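# Seat two printed parts on jig pins, or press CALL

## Task

This is the final kit of the day. Place both unattached printed parts on their matching pins in the jig so the result matches the drawing. If this kit ought not to be assembled, do this instead: come down from above with the gripper shut and press the blue CALL button fully down for about one second, without touching any of the kit's parts, the jig or the drawing. If you do assemble the kit, do not touch CALL.

## Robot and tools

Robot: two 6-joint arms, left_arm and right_arm, each with a parallel gripper. Arm bases in the scene frame: left_arm at (+0.039, +0.261, 0) m, quat_wxyz (+1.000, 0, 0, +0.025); right_arm at (-0.010, -0.260, 0) m, quat_wxyz (+1.000, 0, 0, +0.005).

Frames: the scene frame has its origin at table-top height, halfway between the nominal bases. +z points up, +x points out over the table, and left_arm is on the +y side. Arm names do not match left or right in the images. Hand positions, velocities, targets and wrist-camera poses are each given in that arm's own base frame. The table and fixed cameras use the scene frame. Printed hand poses can be a few cm off, more at long reach. The fingers point along the gripper's +z axis and close along its y axis. end_effector_position is the midpoint between the pads, about 1 cm short of the tips.

Row layout (execute_actions and move): one flat list of 14 numbers, each in [-1, 1]. The first 7 are left_arm, the last 7 are right_arm, always both even if one arm stays still. Each arm's 7 go: wrist roll, elbow, waist, wrist yaw, shoulder, wrist pitch, opening. The six joint numbers are offsets, not poses. They count from the Joint targets in effect when the action (or move) began, not from the previous row. Repeating an offset therefore moves the joint further. Scale: 1.0 equals 2.811 rad for waist and shoulder, 2.53 for the elbow, 2.575 for wrist pitch, 8.12 for wrist yaw and 9.528 for wrist roll. Opening is absolute: +1 fully open, -1 shut. To keep a gripper unchanged, resend its current command. Writing 0 there is a real command.

Sign flip: waist, shoulder and elbow run opposite to the arm's own convention. This applies in your rows and in every result. The stated ranges are in the arm's convention: waist -2.880 to 2.880, shoulder 0.000 to 3.142, elbow 0.000 to 3.019, wrist pitch -1.693 to 1.571, wrist yaw -1.571 to 1.571, wrist roll -2.094 to 2.094. In your numbers the shoulder is therefore -3.142 to 0 and the elbow -3.019 to 0. An action asking a joint more than 0.084 rad beyond its range is rejected for both arms. If the first action of a call fails, the whole call is rejected. Actual ends can sit 0.084 rad either side of the stated ends. A joint pushed to its end may produce the line "joint sent to its limit".

execute_actions: argument actions is a list of actions. Each action is a list of up to 15 rows, one row per 1/30 s step. A shorter action repeats its last row until 15 steps are done. Each action lasts 0.5 s. The optional cameras argument is a list of names, ["all"] or []. By default images come only when actions is empty. Each step the target may lead the measured angle by only a fixed amount: 0.716 rad for waist and shoulder, 0.645 for the elbow, 0.69 for wrist pitch, 1.84 for wrist yaw and 3.24 for wrist roll. Targets that would move the hand more than 110 mm are scaled back. Large moves therefore need several actions.

move: target is one 14-number row, or a list of up to 15 rows that share a 10 s budget. Every row is an offset from the same starting Joint targets, not from the previous row. The joints move in step, so the hand follows a curve, and there is no collision avoidance. speed is in rad/s for the joint with the farthest to go: 0.01 to 12.57, default 0.5. It can be one value or one per target. blend is in rad and rounds intermediate corners; 0 means stop at each one. opening_speed is per second on the -1..+1 scale, at least 0.2. Use it to close gently on fragile parts. grip_force is per pad in newtons, 10 to 50, and stays set until changed. Below 50 the fingers close slowly. blocking=false returns after about 0.5 s while the move continues. The result adds a "move:" line: done, off_target (at rest but a joint more than 0.035 rad off), moving, held or fault, plus limits=held if steps were withheld. Neither done nor off_target tells you whether anything was touched.

wait: seconds from 0 to 10; the arms hold their commands. stop: brakes a running move, which needs some room. zoom_image: camera (cam_high, cam_over, cam_left_wrist or cam_right_wrist) and region [x0, y0, x1, y1] in pixels from the top-left, at most 504 by 504. Only cameras in the newest images can be zoomed. All four cameras give 896x504 images. finished_scene ends the scene for good. Its optional argument is scene = 1.

Result lines: Joint positions and Joint velocities give one block per arm in the row order, in rad and rad/s. The last entry of each block is the pad gap in m; 0.094 means fully open. Joint targets is the base for your next offsets. Tool commands gives the current gripper commands. grip_measured is the measured opening on the command scale. It reads slightly wide when empty and narrower than the part under a squeeze. Joint torques are in N m, noisy and offset, and not zero in free air. Numbers 2 and 6 wrap at ±28. Step readings list joint angles at some steps. "joint command not followed" means the clearance check changed some targets. It does not keep the two grippers apart. MOTOR HOT appears at 85 °C. At 100 °C an OVER-TEMPERATURE FAULT drops that arm for 30 to 60 s or more.

Avoid: parts falling or ending up off the table, since that fails the task. Do not release a part while it is moving. Avoid fast impacts, hard pushes into fixed or heavy objects, and any contact between the arms, including one gripper closing on the other's fingers. Do not keep an arm stretched or pushing for long, because motors heat up. To relieve a push, command the targets back past the measured positions. Press the CALL button only from above, with the fingers shut.

Each tool is called after "Call:" as a command line: name --argument value for each argument, lists and objects as JSON in quotes; but a table of rows of numbers goes row by row, as --pt "numbers of a row", without its own name.

## Session

Call:
execute_actions --actions '[]'

Scene clock: 0.00 s.
left_arm: end_effector_position=(+0.4195, +0.3147, +0.3318) grip_measured=+1.000 end_effector_quat_wxyz=(+0.113, -0.270, +0.956, -0.011) | right_arm: end_effector_position=(+0.0548, -0.3313, +0.1814) grip_measured=+1.000 end_effector_quat_wxyz=(+0.102, +0.774, +0.624, -0.028)
Joint names: [wrist roll, elbow, waist, wrist yaw, shoulder, wrist pitch]
Joint positions: left_arm=[0.118 -1.769 -0.681 0.11 -1.594 -1.545 0.094] | right_arm=[0.355 -0.904 1.435 -0.056 -1.101 -1.169 0.094]
Joint velocities: within noise
Joint torques (N m): no reading
Motor temperatures (°C): left_arm=[26 26 24 25 24 23 24] | right_arm=[24 24 23 23 26 24 26]
Heat: left arm: hottest elbow 26 °C; right arm: hottest shoulder 26 °C.
Joint targets: left_arm=[0.118 -1.801 -0.681 0.110 -1.586 -1.542] | right_arm=[0.355 -0.928 1.435 -0.056 -1.103 -1.168]
Tool commands: left_gripper/opening=+1.0 right_gripper/opening=+1.0

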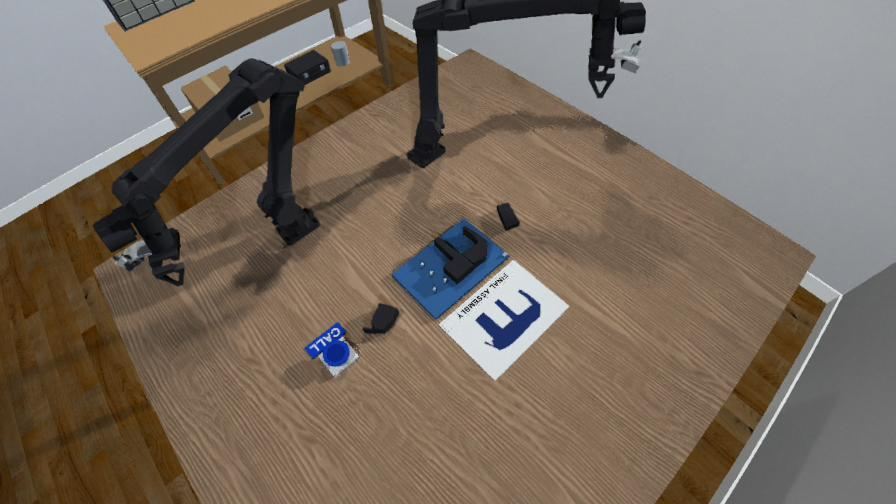

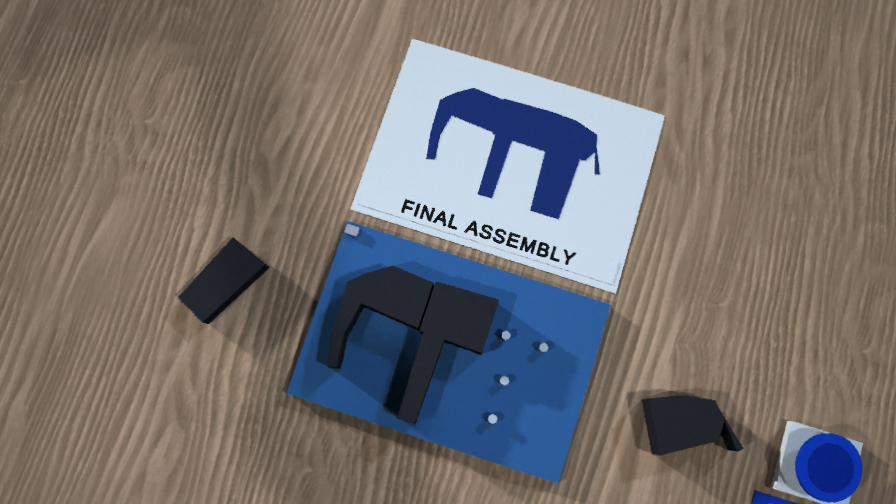

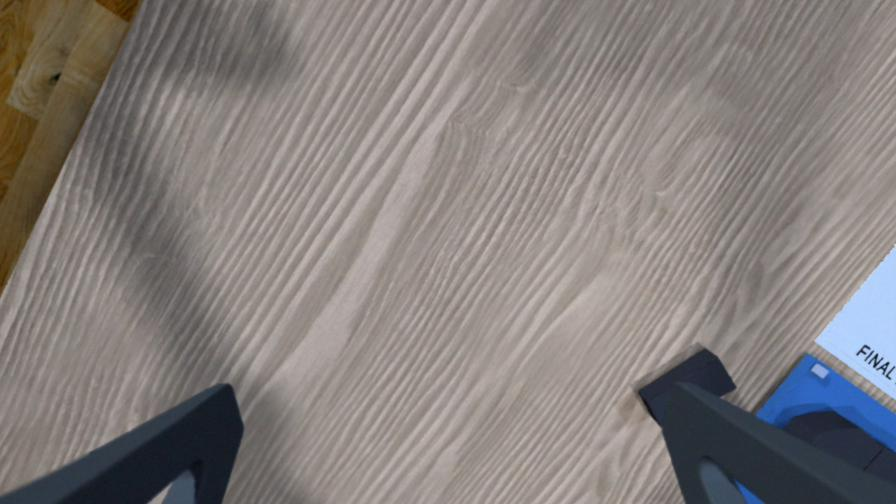

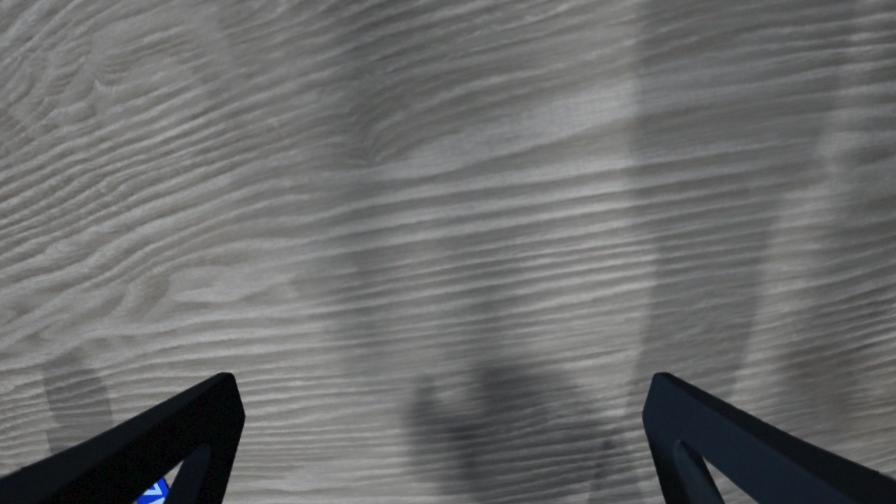

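Call:
zoom_image --camera "cam_over" --region '[280, 210, 620, 490]'

Call:
zoom_image --camera "cam_over" --region '[340, 30, 680, 300]'

Call:
zoom_image --camera "cam_over" --region '[620, 370, 780, 480]'

Call:
zoom_image --camera "cam_over" --region '[160, 220, 300, 340]'

Scaled by 1.482 from the camera's 896x504 image, which has a finer 1280x720 frame.

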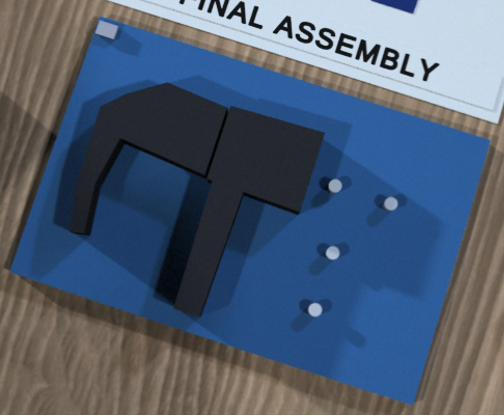

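Scaled by 1.482 from the camera's 896x504 image, which has a finer 1280x720 frame.

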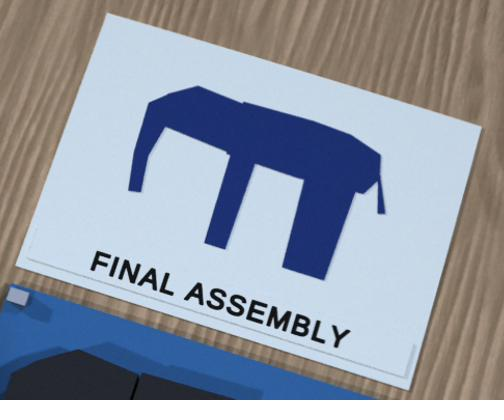

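Scaled by 3.150 from the camera's 896x504 image, which has a finer 1280x720 frame.

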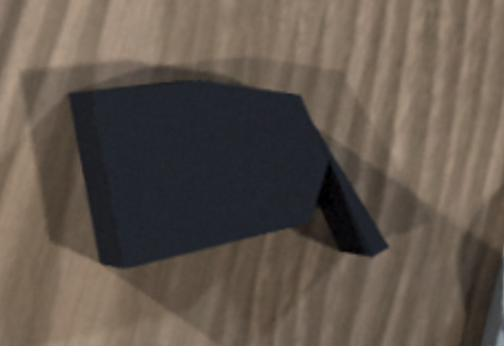

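Scaled by 3.600 from the camera's 896x504 image, which has a finer 1280x720 frame.

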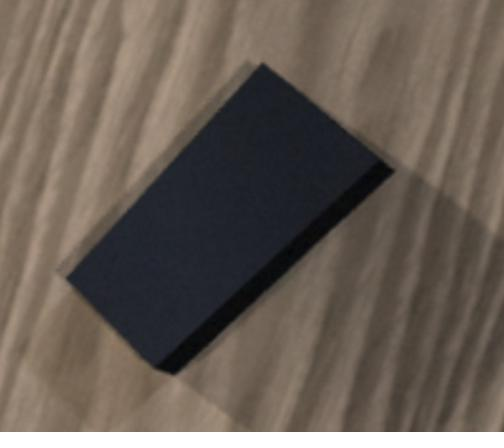

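Call:
move --target '[-0.0124, 0.166, 0.303, -0.0135, 0.148, -0.02, 1, -0.037, -0.147, -0.546, 0.007, -0.07, -0.129, 1]' --speed 1.0 --cameras '["all"]'

Scene clock: 19.30 s.
left_arm: end_effector_position=(+0.3561, -0.0582, +0.3369) grip_measured=+1.000 end_effector_quat_wxyz=(+0.089, +0.084, +0.992, -0.009) | right_arm: end_effector_position=(+0.3713, +0.0354, +0.2527) grip_measured=+1.000 end_effector_quat_wxyz=(+0.025, -0.039, +0.999, +0.002)
Joint names: [wrist roll, elbow, waist, wrist yaw, shoulder, wrist pitch]
Joint positions: left_arm=[0.01 -1.38 0.158 0.005 -1.185 -1.588 0.094] | right_arm=[0.017 -1.249 -0.096 -0.001 -1.282 -1.488 0.094]
Joint torques (N m): left_arm=[-0.04 -9.16 2.67 -0.18 9.99 0.16] | right_arm=[-0.24 -11.67 -0.15 0.13 6.3 0.38]
Motor temperatures (°C): left_arm=[26 28 24 25 26 23 24] | right_arm=[24 30 23 23 27 24 26]
Heat: left arm: hottest elbow 28 °C; right arm: hottest elbow 30 °C.
Joint targets: left_arm=[0.000 -1.381 0.171 0.001 -1.170 -1.594] | right_arm=[0.002 -1.299 -0.101 0.000 -1.300 -1.500]
move: off_target (right_arm); right_arm: the elbow is farthest, 0.051 rad from its target

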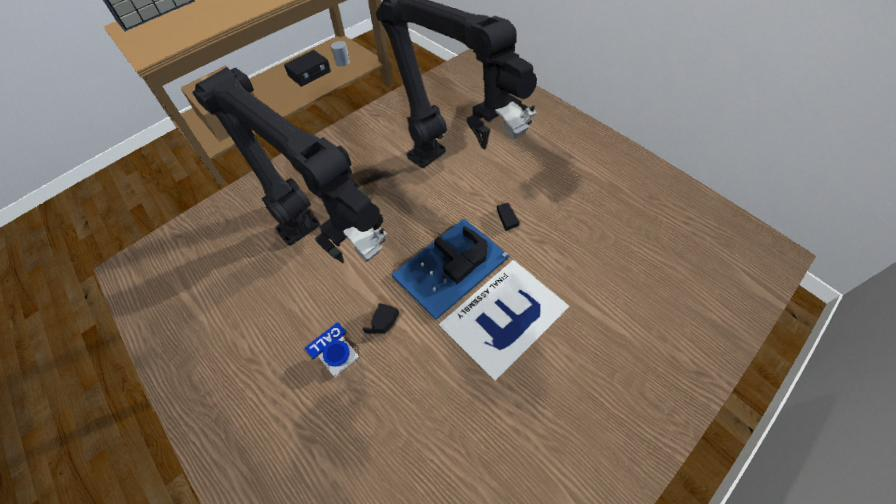

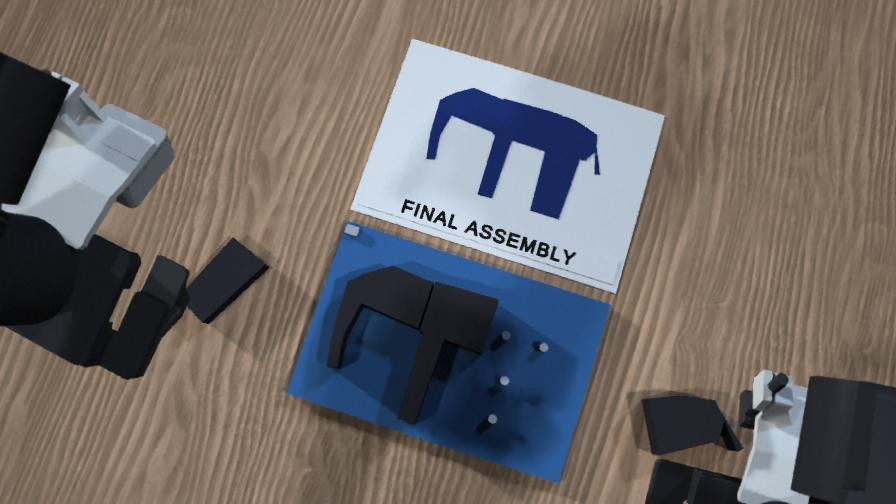

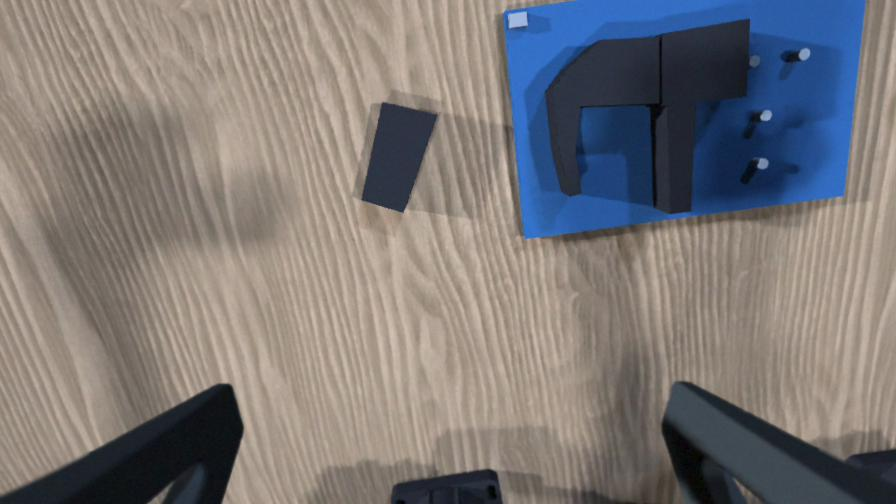

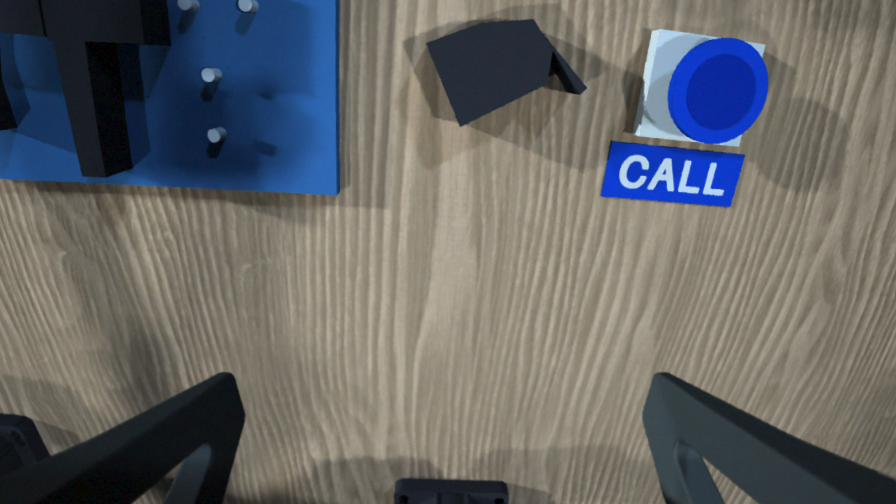

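Call:
zoom_image --camera "cam_right_wrist" --region '[390, 0, 610, 150]'

Call:
zoom_image --camera "cam_left_wrist" --region '[330, 80, 470, 230]'

Call:
zoom_image --camera "cam_left_wrist" --region '[490, 0, 890, 250]'

Call:
zoom_image --camera "cam_right_wrist" --region '[0, 0, 360, 210]'

Scaled by 2.291 from the camera's 896x504 image, which has a finer 1280x720 frame.

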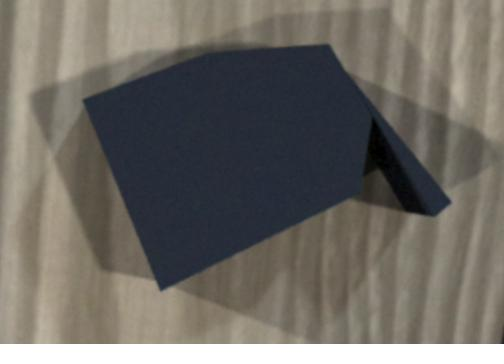

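Scaled by 3.360 from the camera's 896x504 image, which has a finer 1280x720 frame.

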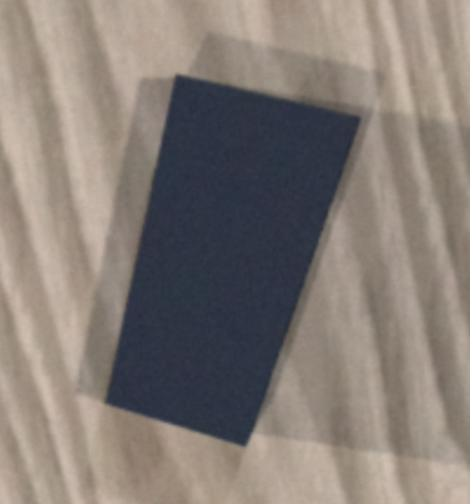

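Scaled by 1.260 from the camera's 896x504 image, which has a finer 1280x720 frame.

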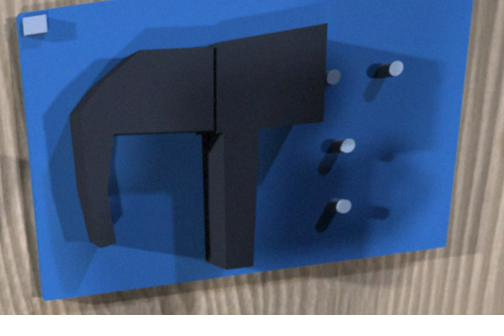

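Scaled by 1.400 from the camera's 896x504 image, which has a finer 1280x720 frame.

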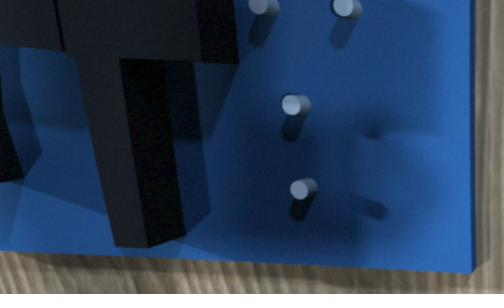

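Call:
move --target '[0.042, 0.0412, -0.0502, 0, -0.1178, 0.0961, 1, 0.1068, -0.0049, 0.032, 0, -0.0825, 0.0581, 1]' --speed 1.0 --cameras '["all"]'

Scene clock: 44.77 s.
left_arm: end_effector_position=(+0.4310, -0.0194, +0.1784) grip_measured=+1.000 end_effector_quat_wxyz=(-0.007, +0.215, +0.977, -0.003) | right_arm: end_effector_position=(+0.4275, +0.0097, +0.1690) grip_measured=+1.000 end_effector_quat_wxyz=(-0.020, +0.471, +0.882, -0.011)
Joint names: [wrist roll, elbow, waist, wrist yaw, shoulder, wrist pitch]
Joint positions: left_arm=[0.391 -1.272 0.042 0.004 -1.501 -1.356 0.094] | right_arm=[1.005 -1.264 -0.023 -0.001 -1.517 -1.364 0.094]
Joint torques (N m): left_arm=[0.19 -8.92 0.79 -0.16 13.04 0.4] | right_arm=[0.09 -11.12 1.32 0.18 10.23 1.13]
Motor temperatures (°C): left_arm=[26 31 24 25 25 23 24] | right_arm=[24 35 23 23 27 24 26]
Heat: left arm: hottest elbow 31 °C; right arm: hottest elbow 35 °C.
Joint targets: left_arm=[0.400 -1.277 0.030 0.001 -1.501 -1.346] | right_arm=[1.020 -1.312 -0.011 0.001 -1.532 -1.351]
move: off_target (right_arm); right_arm: the elbow is farthest, 0.048 rad from its target

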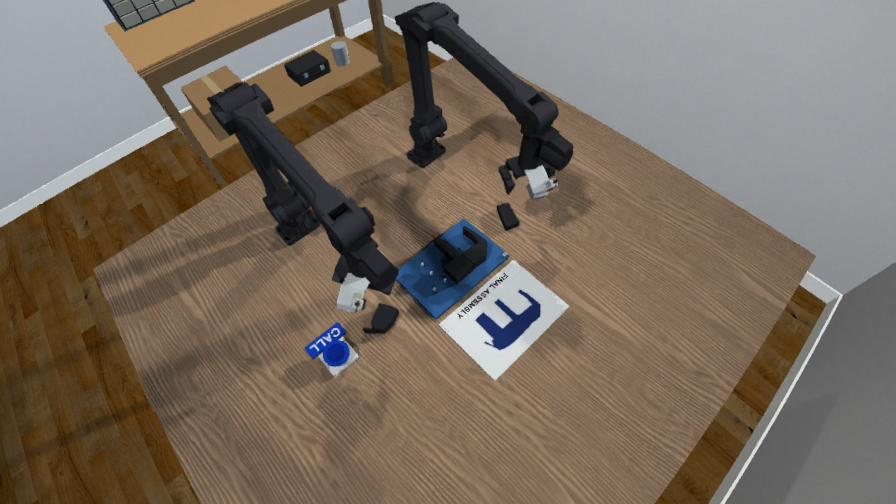

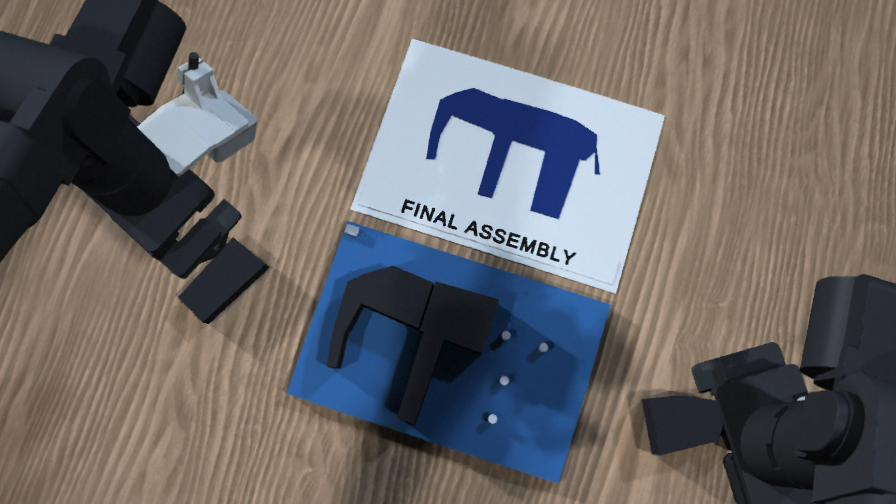

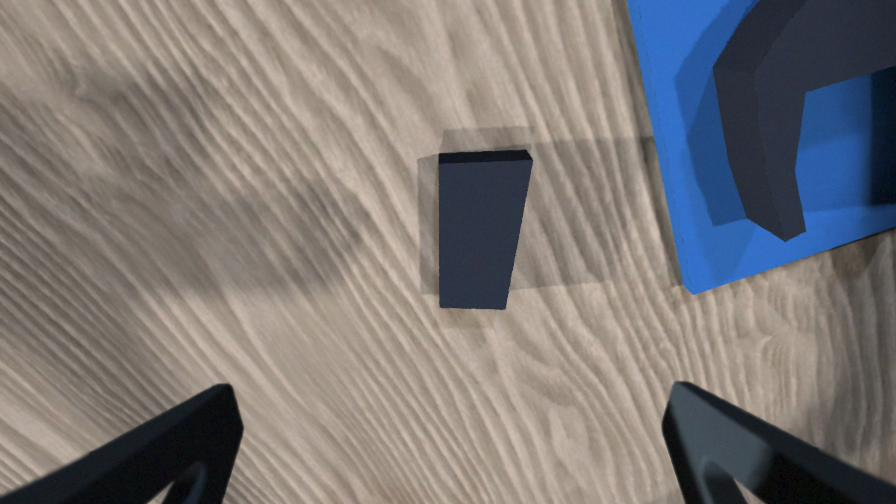

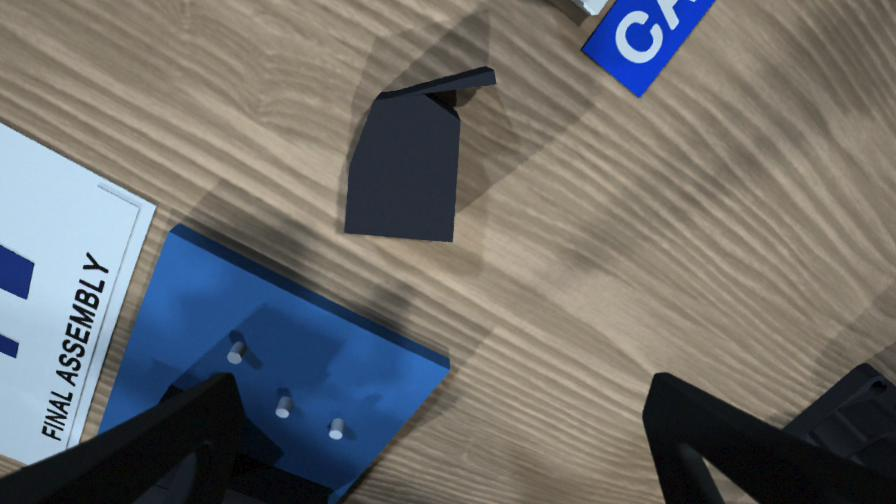

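Call:
zoom_image --camera "cam_over" --region '[415, 75, 515, 215]'

Call:
zoom_image --camera "cam_over" --region '[500, 90, 620, 230]'

Call:
zoom_image --camera "cam_left_wrist" --region '[400, 110, 600, 330]'

Call:
zoom_image --camera "cam_right_wrist" --region '[310, 40, 530, 270]'

Call:
zoom_image --camera "cam_over" --region '[320, 250, 580, 440]'

Scaled by 3.600 from the camera's 896x504 image, which has a finer 1280x720 frame.

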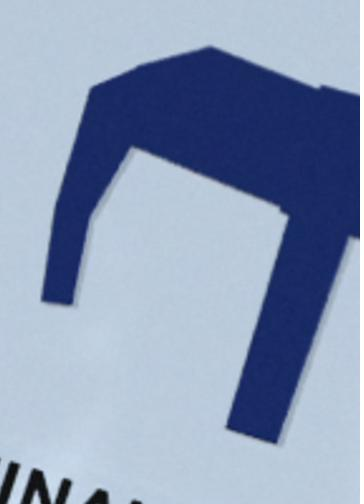

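Scaled by 3.600 from the camera's 896x504 image, which has a finer 1280x720 frame.

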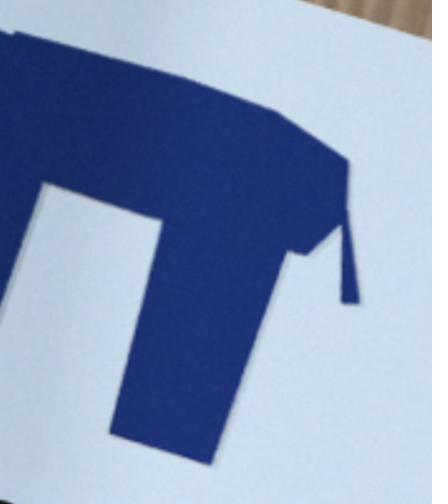

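Scaled by 2.291 from the camera's 896x504 image, which has a finer 1280x720 frame.

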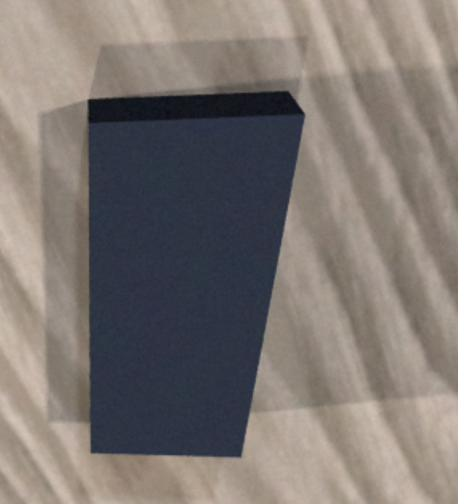

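Scaled by 2.191 from the camera's 896x504 image, which has a finer 1280x720 frame.

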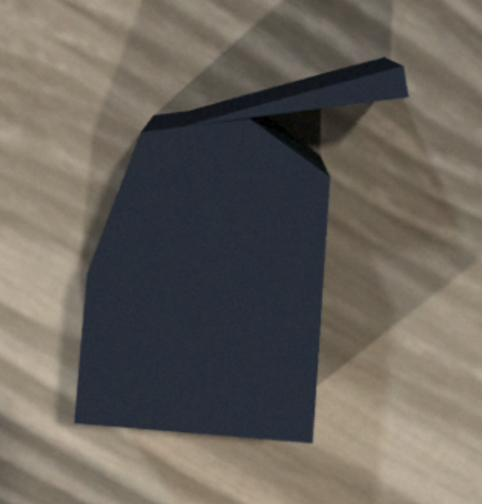

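Scaled by 1.938 from the camera's 896x504 image, which has a finer 1280x720 frame.

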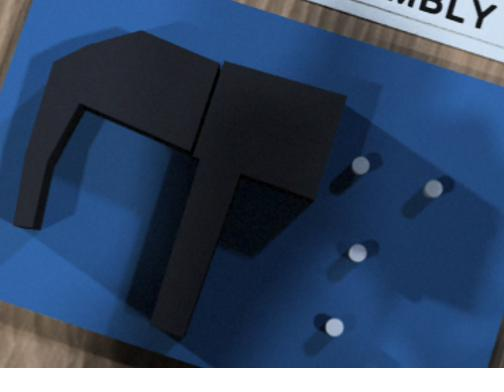

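Call:
zoom_image --camera "cam_over" --region '[340, 180, 640, 300]'

Call:
zoom_image --camera "cam_right_wrist" --region '[150, 200, 460, 500]'

Call:
zoom_image --camera "cam_over" --region '[470, 310, 570, 440]'

Scaled by 1.680 from the camera's 896x504 image, which has a finer 1280x720 frame.

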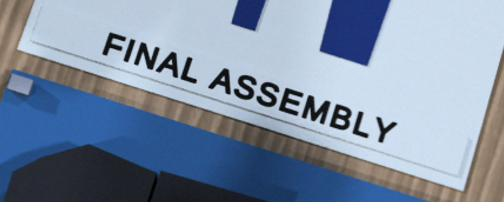

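Scaled by 1.626 from the camera's 896x504 image, which has a finer 1280x720 frame.

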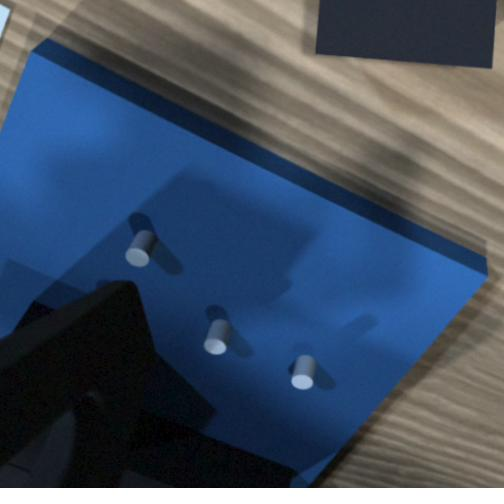

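Scaled by 3.877 from the camera's 896x504 image, which has a finer 1280x720 frame.

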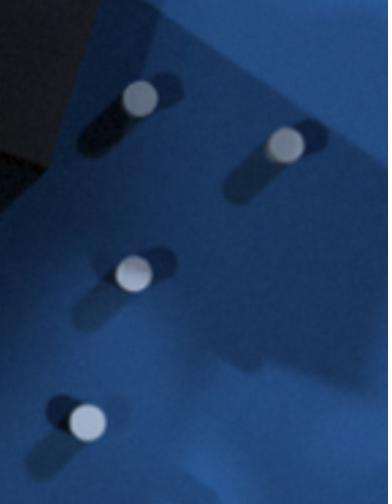

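Call:
move --target '[0.0042, 0.0885, 0.0149, 0, 0.0021, 0.0901, 1, -0.3222, 0.0538, -0.0028, 0, -0.0167, 0.0889, 1]' --speed 2.0 --cameras '["all"]'

Scene clock: 86.23 s.
left_arm: end_effector_position=(+0.4065, -0.0241, +0.0997) grip_measured=+1.000 end_effector_quat_wxyz=(+0.000, +0.242, +0.970, -0.002) | right_arm: end_effector_position=(+0.4534, +0.0103, +0.1209) grip_measured=+1.000 end_effector_quat_wxyz=(-0.015, +0.857, -0.515, +0.023)
Joint names: [wrist roll, elbow, waist, wrist yaw, shoulder, wrist pitch]
Joint positions: left_arm=[0.431 -1.053 0.057 0.004 -1.501 -1.124 0.094] | right_arm=[-2.035 -1.178 -0.023 -0.001 -1.558 -1.135 0.094]
Joint torques (N m): left_arm=[0.16 -7.76 2.96 -0.16 12.75 0.42] | right_arm=[-0.22 -7.31 0.56 0.04 10.17 1.25]
Motor temperatures (°C): left_arm=[26 33 24 25 27 23 24] | right_arm=[24 45 23 23 29 24 26]
Heat: left arm: hottest elbow 33 °C; right arm: hottest elbow 45 °C.
Joint targets: left_arm=[0.440 -1.053 0.071 0.001 -1.495 -1.114] | right_arm=[-2.050 -1.176 -0.019 0.000 -1.579 -1.122]
move: done

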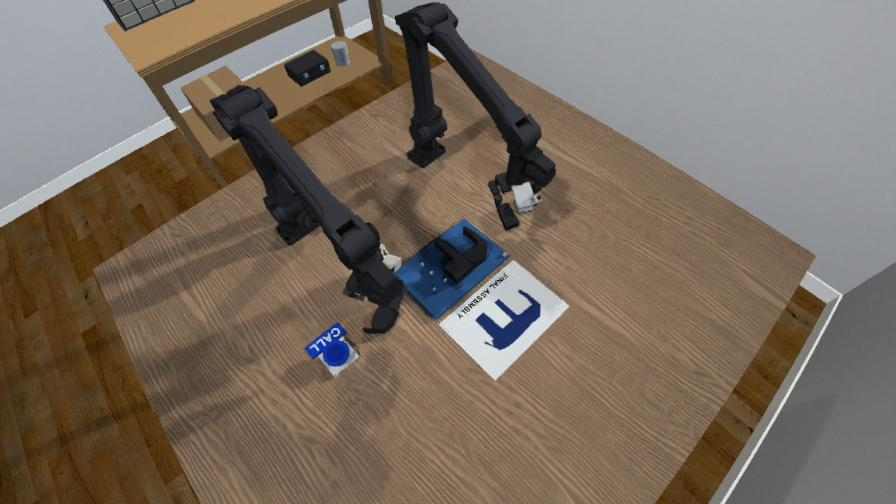

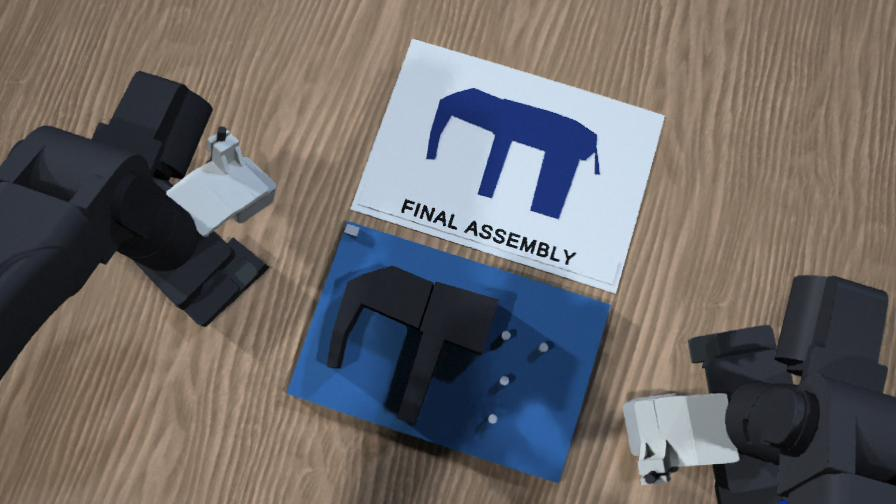

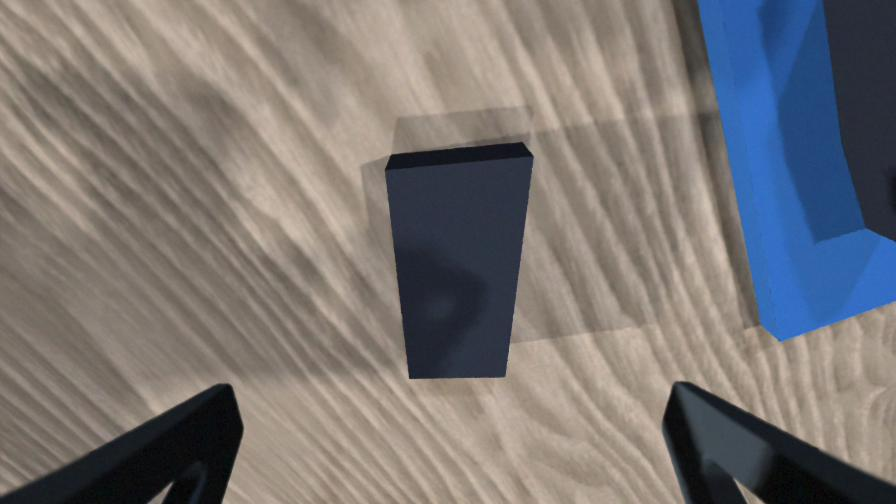

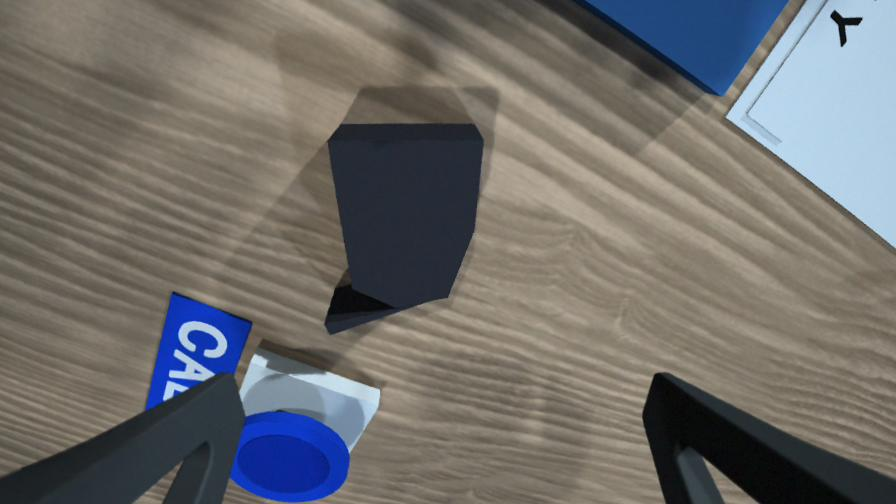

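Call:
move --target '[0, 0.0462, 0, 0, -0.0196, 0.0625, 1, 0, 0.0368, -0.0075, 0, -0.0342, 0.0548, 1]' --speed 0.5 --cameras '["cam_left_wrist", "cam_right_wrist"]'

Scene clock: 100.63 s.
left_arm: end_effector_position=(+0.3904, -0.0232, +0.0423) grip_measured=+1.000 end_effector_quat_wxyz=(-0.003, +0.242, +0.970, -0.003) | right_arm: end_effector_position=(+0.4408, +0.0107, +0.0408) grip_measured=+1.000 end_effector_quat_wxyz=(+0.003, +0.857, -0.514, -0.005)
Joint names: [wrist roll, elbow, waist, wrist yaw, shoulder, wrist pitch]
Joint positions: left_arm=[0.431 -0.932 0.057 0.004 -1.547 -0.963 0.094] | right_arm=[-2.036 -1.079 -0.025 -0.001 -1.667 -0.993 0.094]
Joint torques (N m): left_arm=[0.16 -7.04 2.67 -0.11 11.81 0.51] | right_arm=[-0.25 -6.86 -0.91 0.04 12.16 1.14]
Heat: left arm: hottest elbow 33 °C; right arm: hottest elbow 41 °C.
Joint targets: left_arm=[0.440 -0.936 0.071 0.001 -1.550 -0.953] | right_arm=[-2.050 -1.083 -0.039 0.000 -1.675 -0.981]
move: done
Images, in order (width x height): cam_left_wrist 896x504, cam_right_wrist 896x504.

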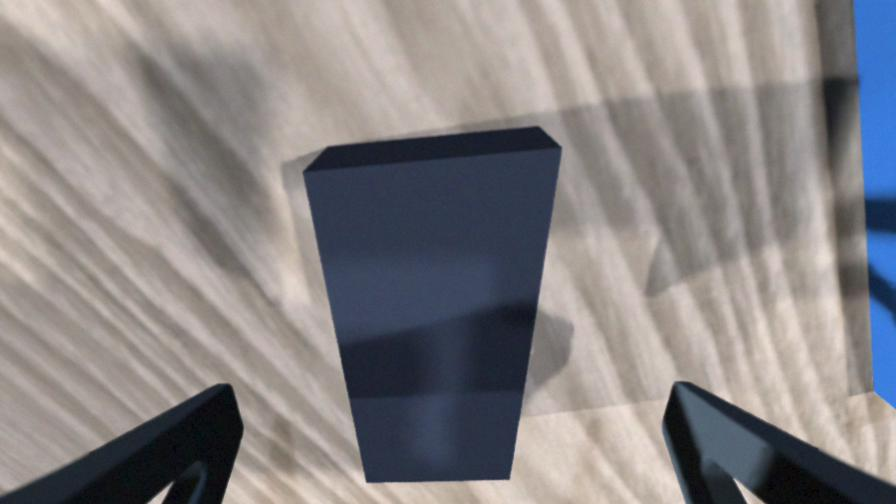

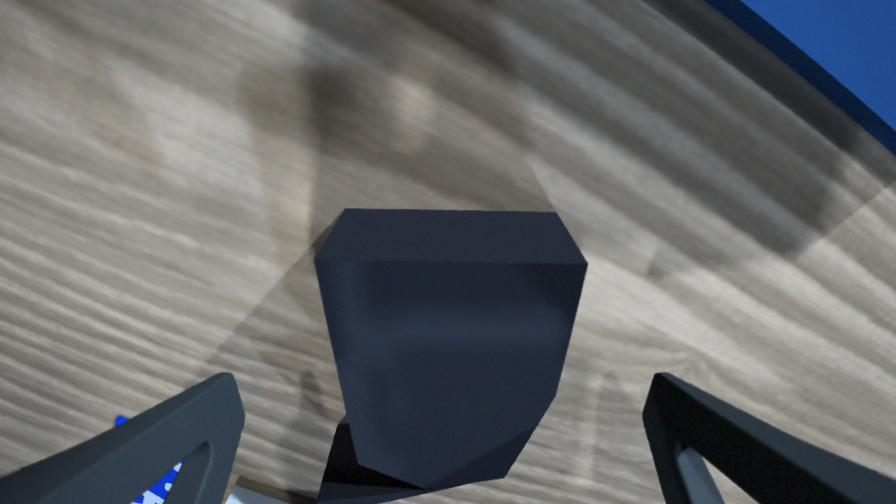

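Call:
move --target '[0, 0.0095, -0.011, 0, -0.0142, 0.0272, 1, 0, 0.0115, 0, 0, -0.0089, 0.0237, 1]' --speed 0.2 --cameras '["cam_left_wrist", "cam_right_wrist"]'

Scene clock: 105.37 s.
left_arm: end_effector_position=(+0.3941, -0.0228, +0.0227) grip_measured=+1.000 end_effector_quat_wxyz=(+0.003, +0.241, +0.971, -0.001) | right_arm: end_effector_position=(+0.4438, +0.0108, +0.0282) grip_measured=+1.000 end_effector_quat_wxyz=(-0.004, +0.857, -0.514, +0.006)
Joint names: [wrist roll, elbow, waist, wrist yaw, shoulder, wrist pitch]
Joint positions: left_arm=[0.431 -0.911 0.055 0.004 -1.583 -0.893 0.094] | right_arm=[-2.036 -1.056 -0.025 -0.001 -1.68 -0.933 0.094]
Joint torques (N m): left_arm=[0.17 -6.84 0.67 -0.14 11.81 0.4] | right_arm=[-0.25 -6.32 -0.97 0.04 10.99 1.09]
Heat: left arm: hottest elbow 32 °C; right arm: hottest elbow 41 °C.
Joint targets: left_arm=[0.440 -0.912 0.041 0.001 -1.590 -0.883] | right_arm=[-2.050 -1.054 -0.039 0.000 -1.700 -0.920]
move: done
Images, in order (width x height): cam_left_wrist 896x504, cam_right_wrist 896x504.

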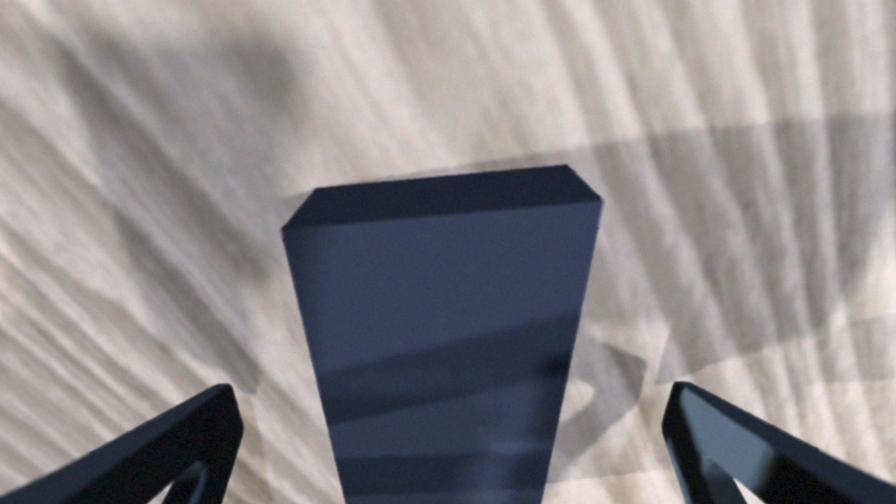

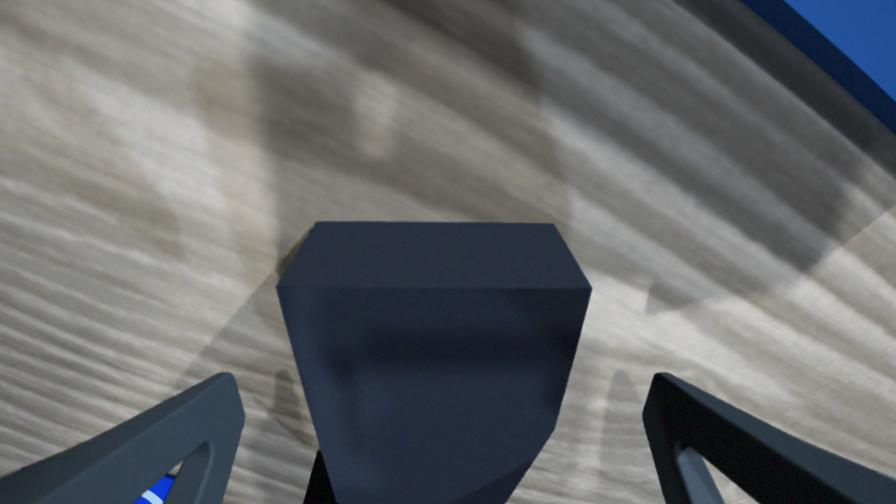

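Call:
move --pt "0 0 0 0 0 0 1 0 0.0047 -0.0018 0 -0.0028 0.0019 1" --pt "0 0 0 0 0 0 -0.2 0 0.0047 -0.0018 0 -0.0028 0.0019 -0.02" --speed 0.2 --grip_force 35 --cameras '["cam_left_wrist", "cam_right_wrist"]'

Scene clock: 111.17 s.
left_arm: end_effector_position=(+0.3941, -0.0226, +0.0227) grip_measured=-0.115 end_effector_quat_wxyz=(+0.003, +0.241, +0.971, -0.001) | right_arm: end_effector_position=(+0.4390, +0.0132, +0.0220) grip_measured=+0.127 end_effector_quat_wxyz=(-0.001, +0.859, -0.512, +0.000)
Joint names: [wrist roll, elbow, waist, wrist yaw, shoulder, wrist pitch]
Joint positions: left_arm=[0.431 -0.911 0.055 0.004 -1.583 -0.893 0.042] | right_arm=[-2.036 -1.044 -0.031 -0.001 -1.686 -0.927 0.053]
Joint torques (N m): left_arm=[0.19 -6.78 0.09 -0.14 11.87 0.43] | right_arm=[-0.24 -6.2 -0.91 0.05 10.93 1.11]
Motor temperatures (°C): left_arm=[26 32 24 25 27 23 24] | right_arm=[24 40 23 22 29 24 26]
Heat: left arm: hottest elbow 32 °C; right arm: hottest elbow 40 °C.
Joint targets: left_arm=[0.440 -0.912 0.041 0.000 -1.590 -0.883] | right_arm=[-2.050 -1.042 -0.045 0.000 -1.708 -0.915]
grip_force (N): 35, 35
move: done
Images, in order (width x height): cam_left_wrist 896x504, cam_right_wrist 896x504.

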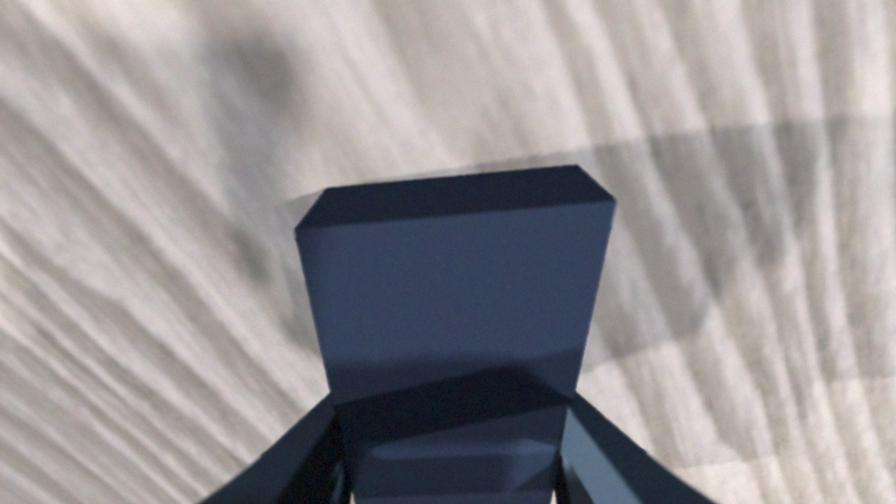

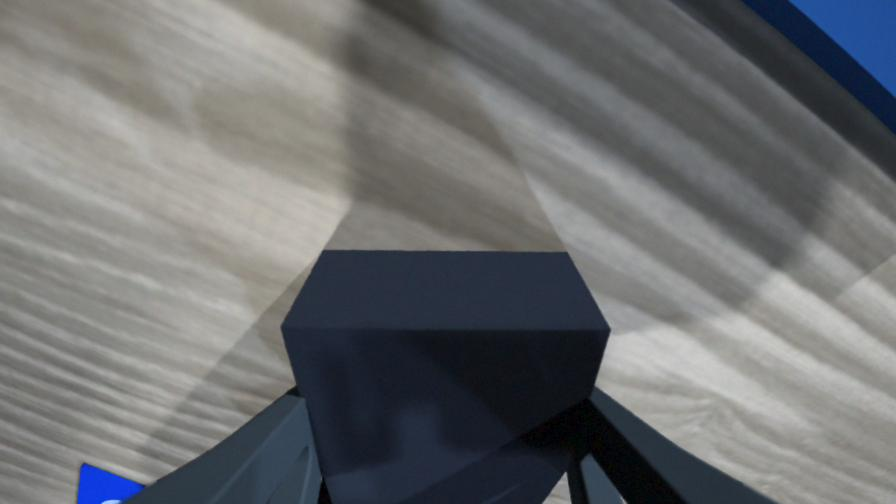

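Call:
move --pt "0 0 0 0 0 0 -0.2 0 -0.0427 0 0 0.0349 -0.0757 -0.02" --pt "0 0 0 0 0 0 -0.2 0.0888 -0.1316 -0.1238 0 -0.026 -0.0955 -0.02" --speed '[0.3, 0.6]' --blend '[0.06, 0]' --cameras '["cam_over", "cam_right_wrist", "cam_left_wrist"]'

Scene clock: 120.13 s.
left_arm: end_effector_position=(+0.3941, -0.0226, +0.0227) grip_measured=-0.117 end_effector_quat_wxyz=(+0.003, +0.241, +0.971, -0.001) | right_arm: end_effector_position=(+0.4652, +0.1892, +0.0791) grip_measured=+0.127 end_effector_quat_wxyz=(+0.008, +0.719, -0.695, -0.004)
Joint names: [wrist roll, elbow, waist, wrist yaw, shoulder, wrist pitch]
Joint positions: left_arm=[0.431 -0.911 0.055 0.004 -1.583 -0.893 0.041] | right_arm=[-1.219 -1.324 -0.387 -0.001 -1.762 -1.149 0.053]
Joint torques (N m): left_arm=[0.17 -6.91 0.32 -0.13 11.4 0.51] | right_arm=[0.06 -10.82 -0.15 0.02 13.63 0.2]
Heat: left arm: hottest elbow 31 °C; right arm: hottest elbow 39 °C.
Joint targets: left_arm=[0.440 -0.912 0.041 0.000 -1.590 -0.883] | right_arm=[-1.204 -1.375 -0.393 0.000 -1.781 -1.161]
grip_force (N): 35, 35
move: off_target (right_arm); right_arm: the elbow is farthest, 0.051 rad from its target
Images, in order (width x height): cam_over 896x504, cam_left_wrist 896x504, cam_right_wrist 896x504.

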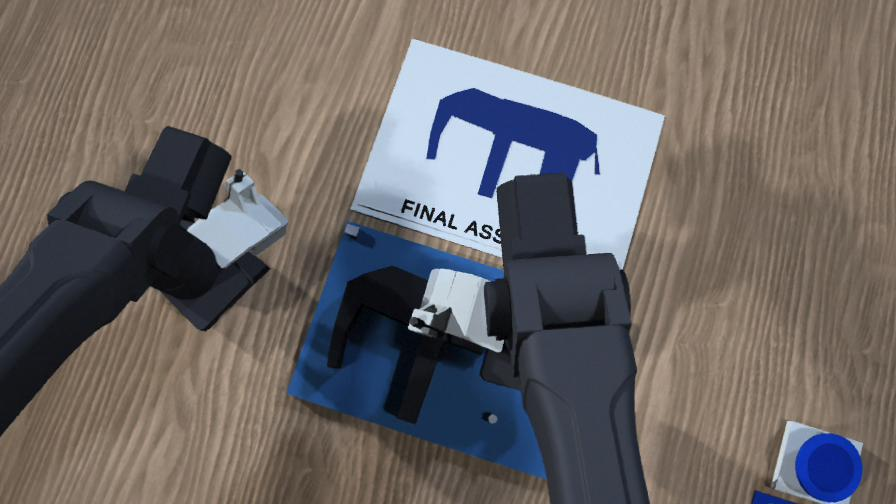

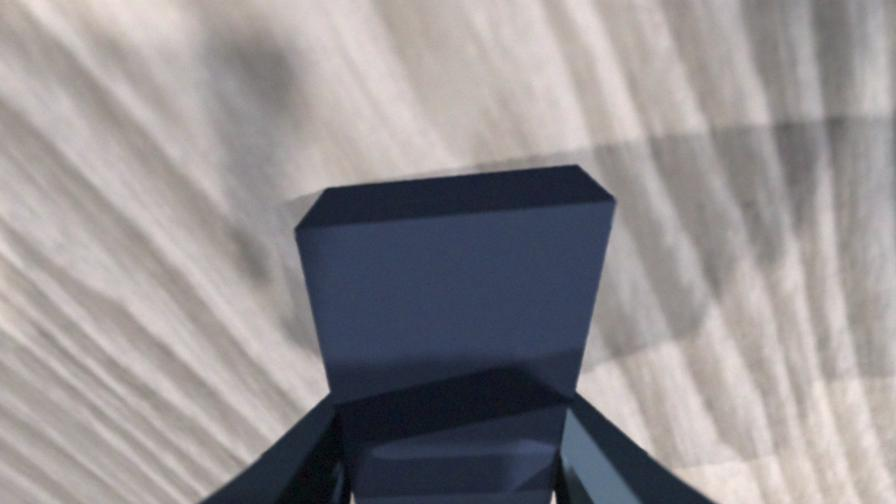

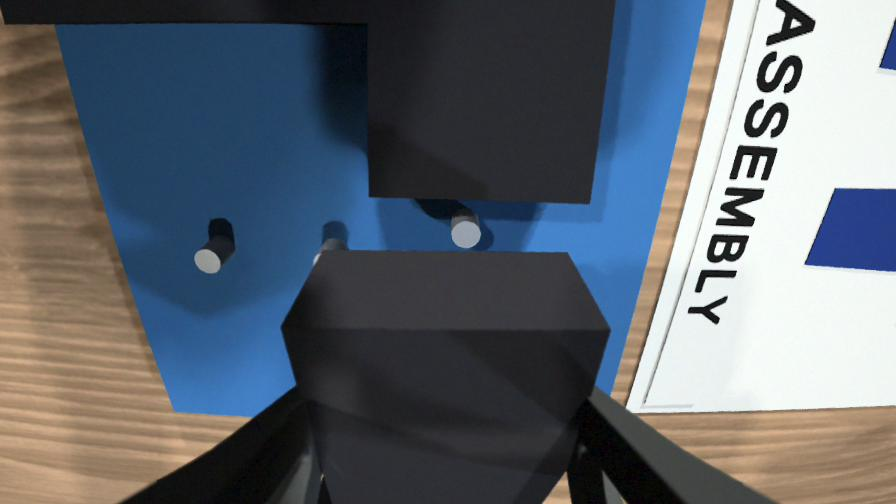

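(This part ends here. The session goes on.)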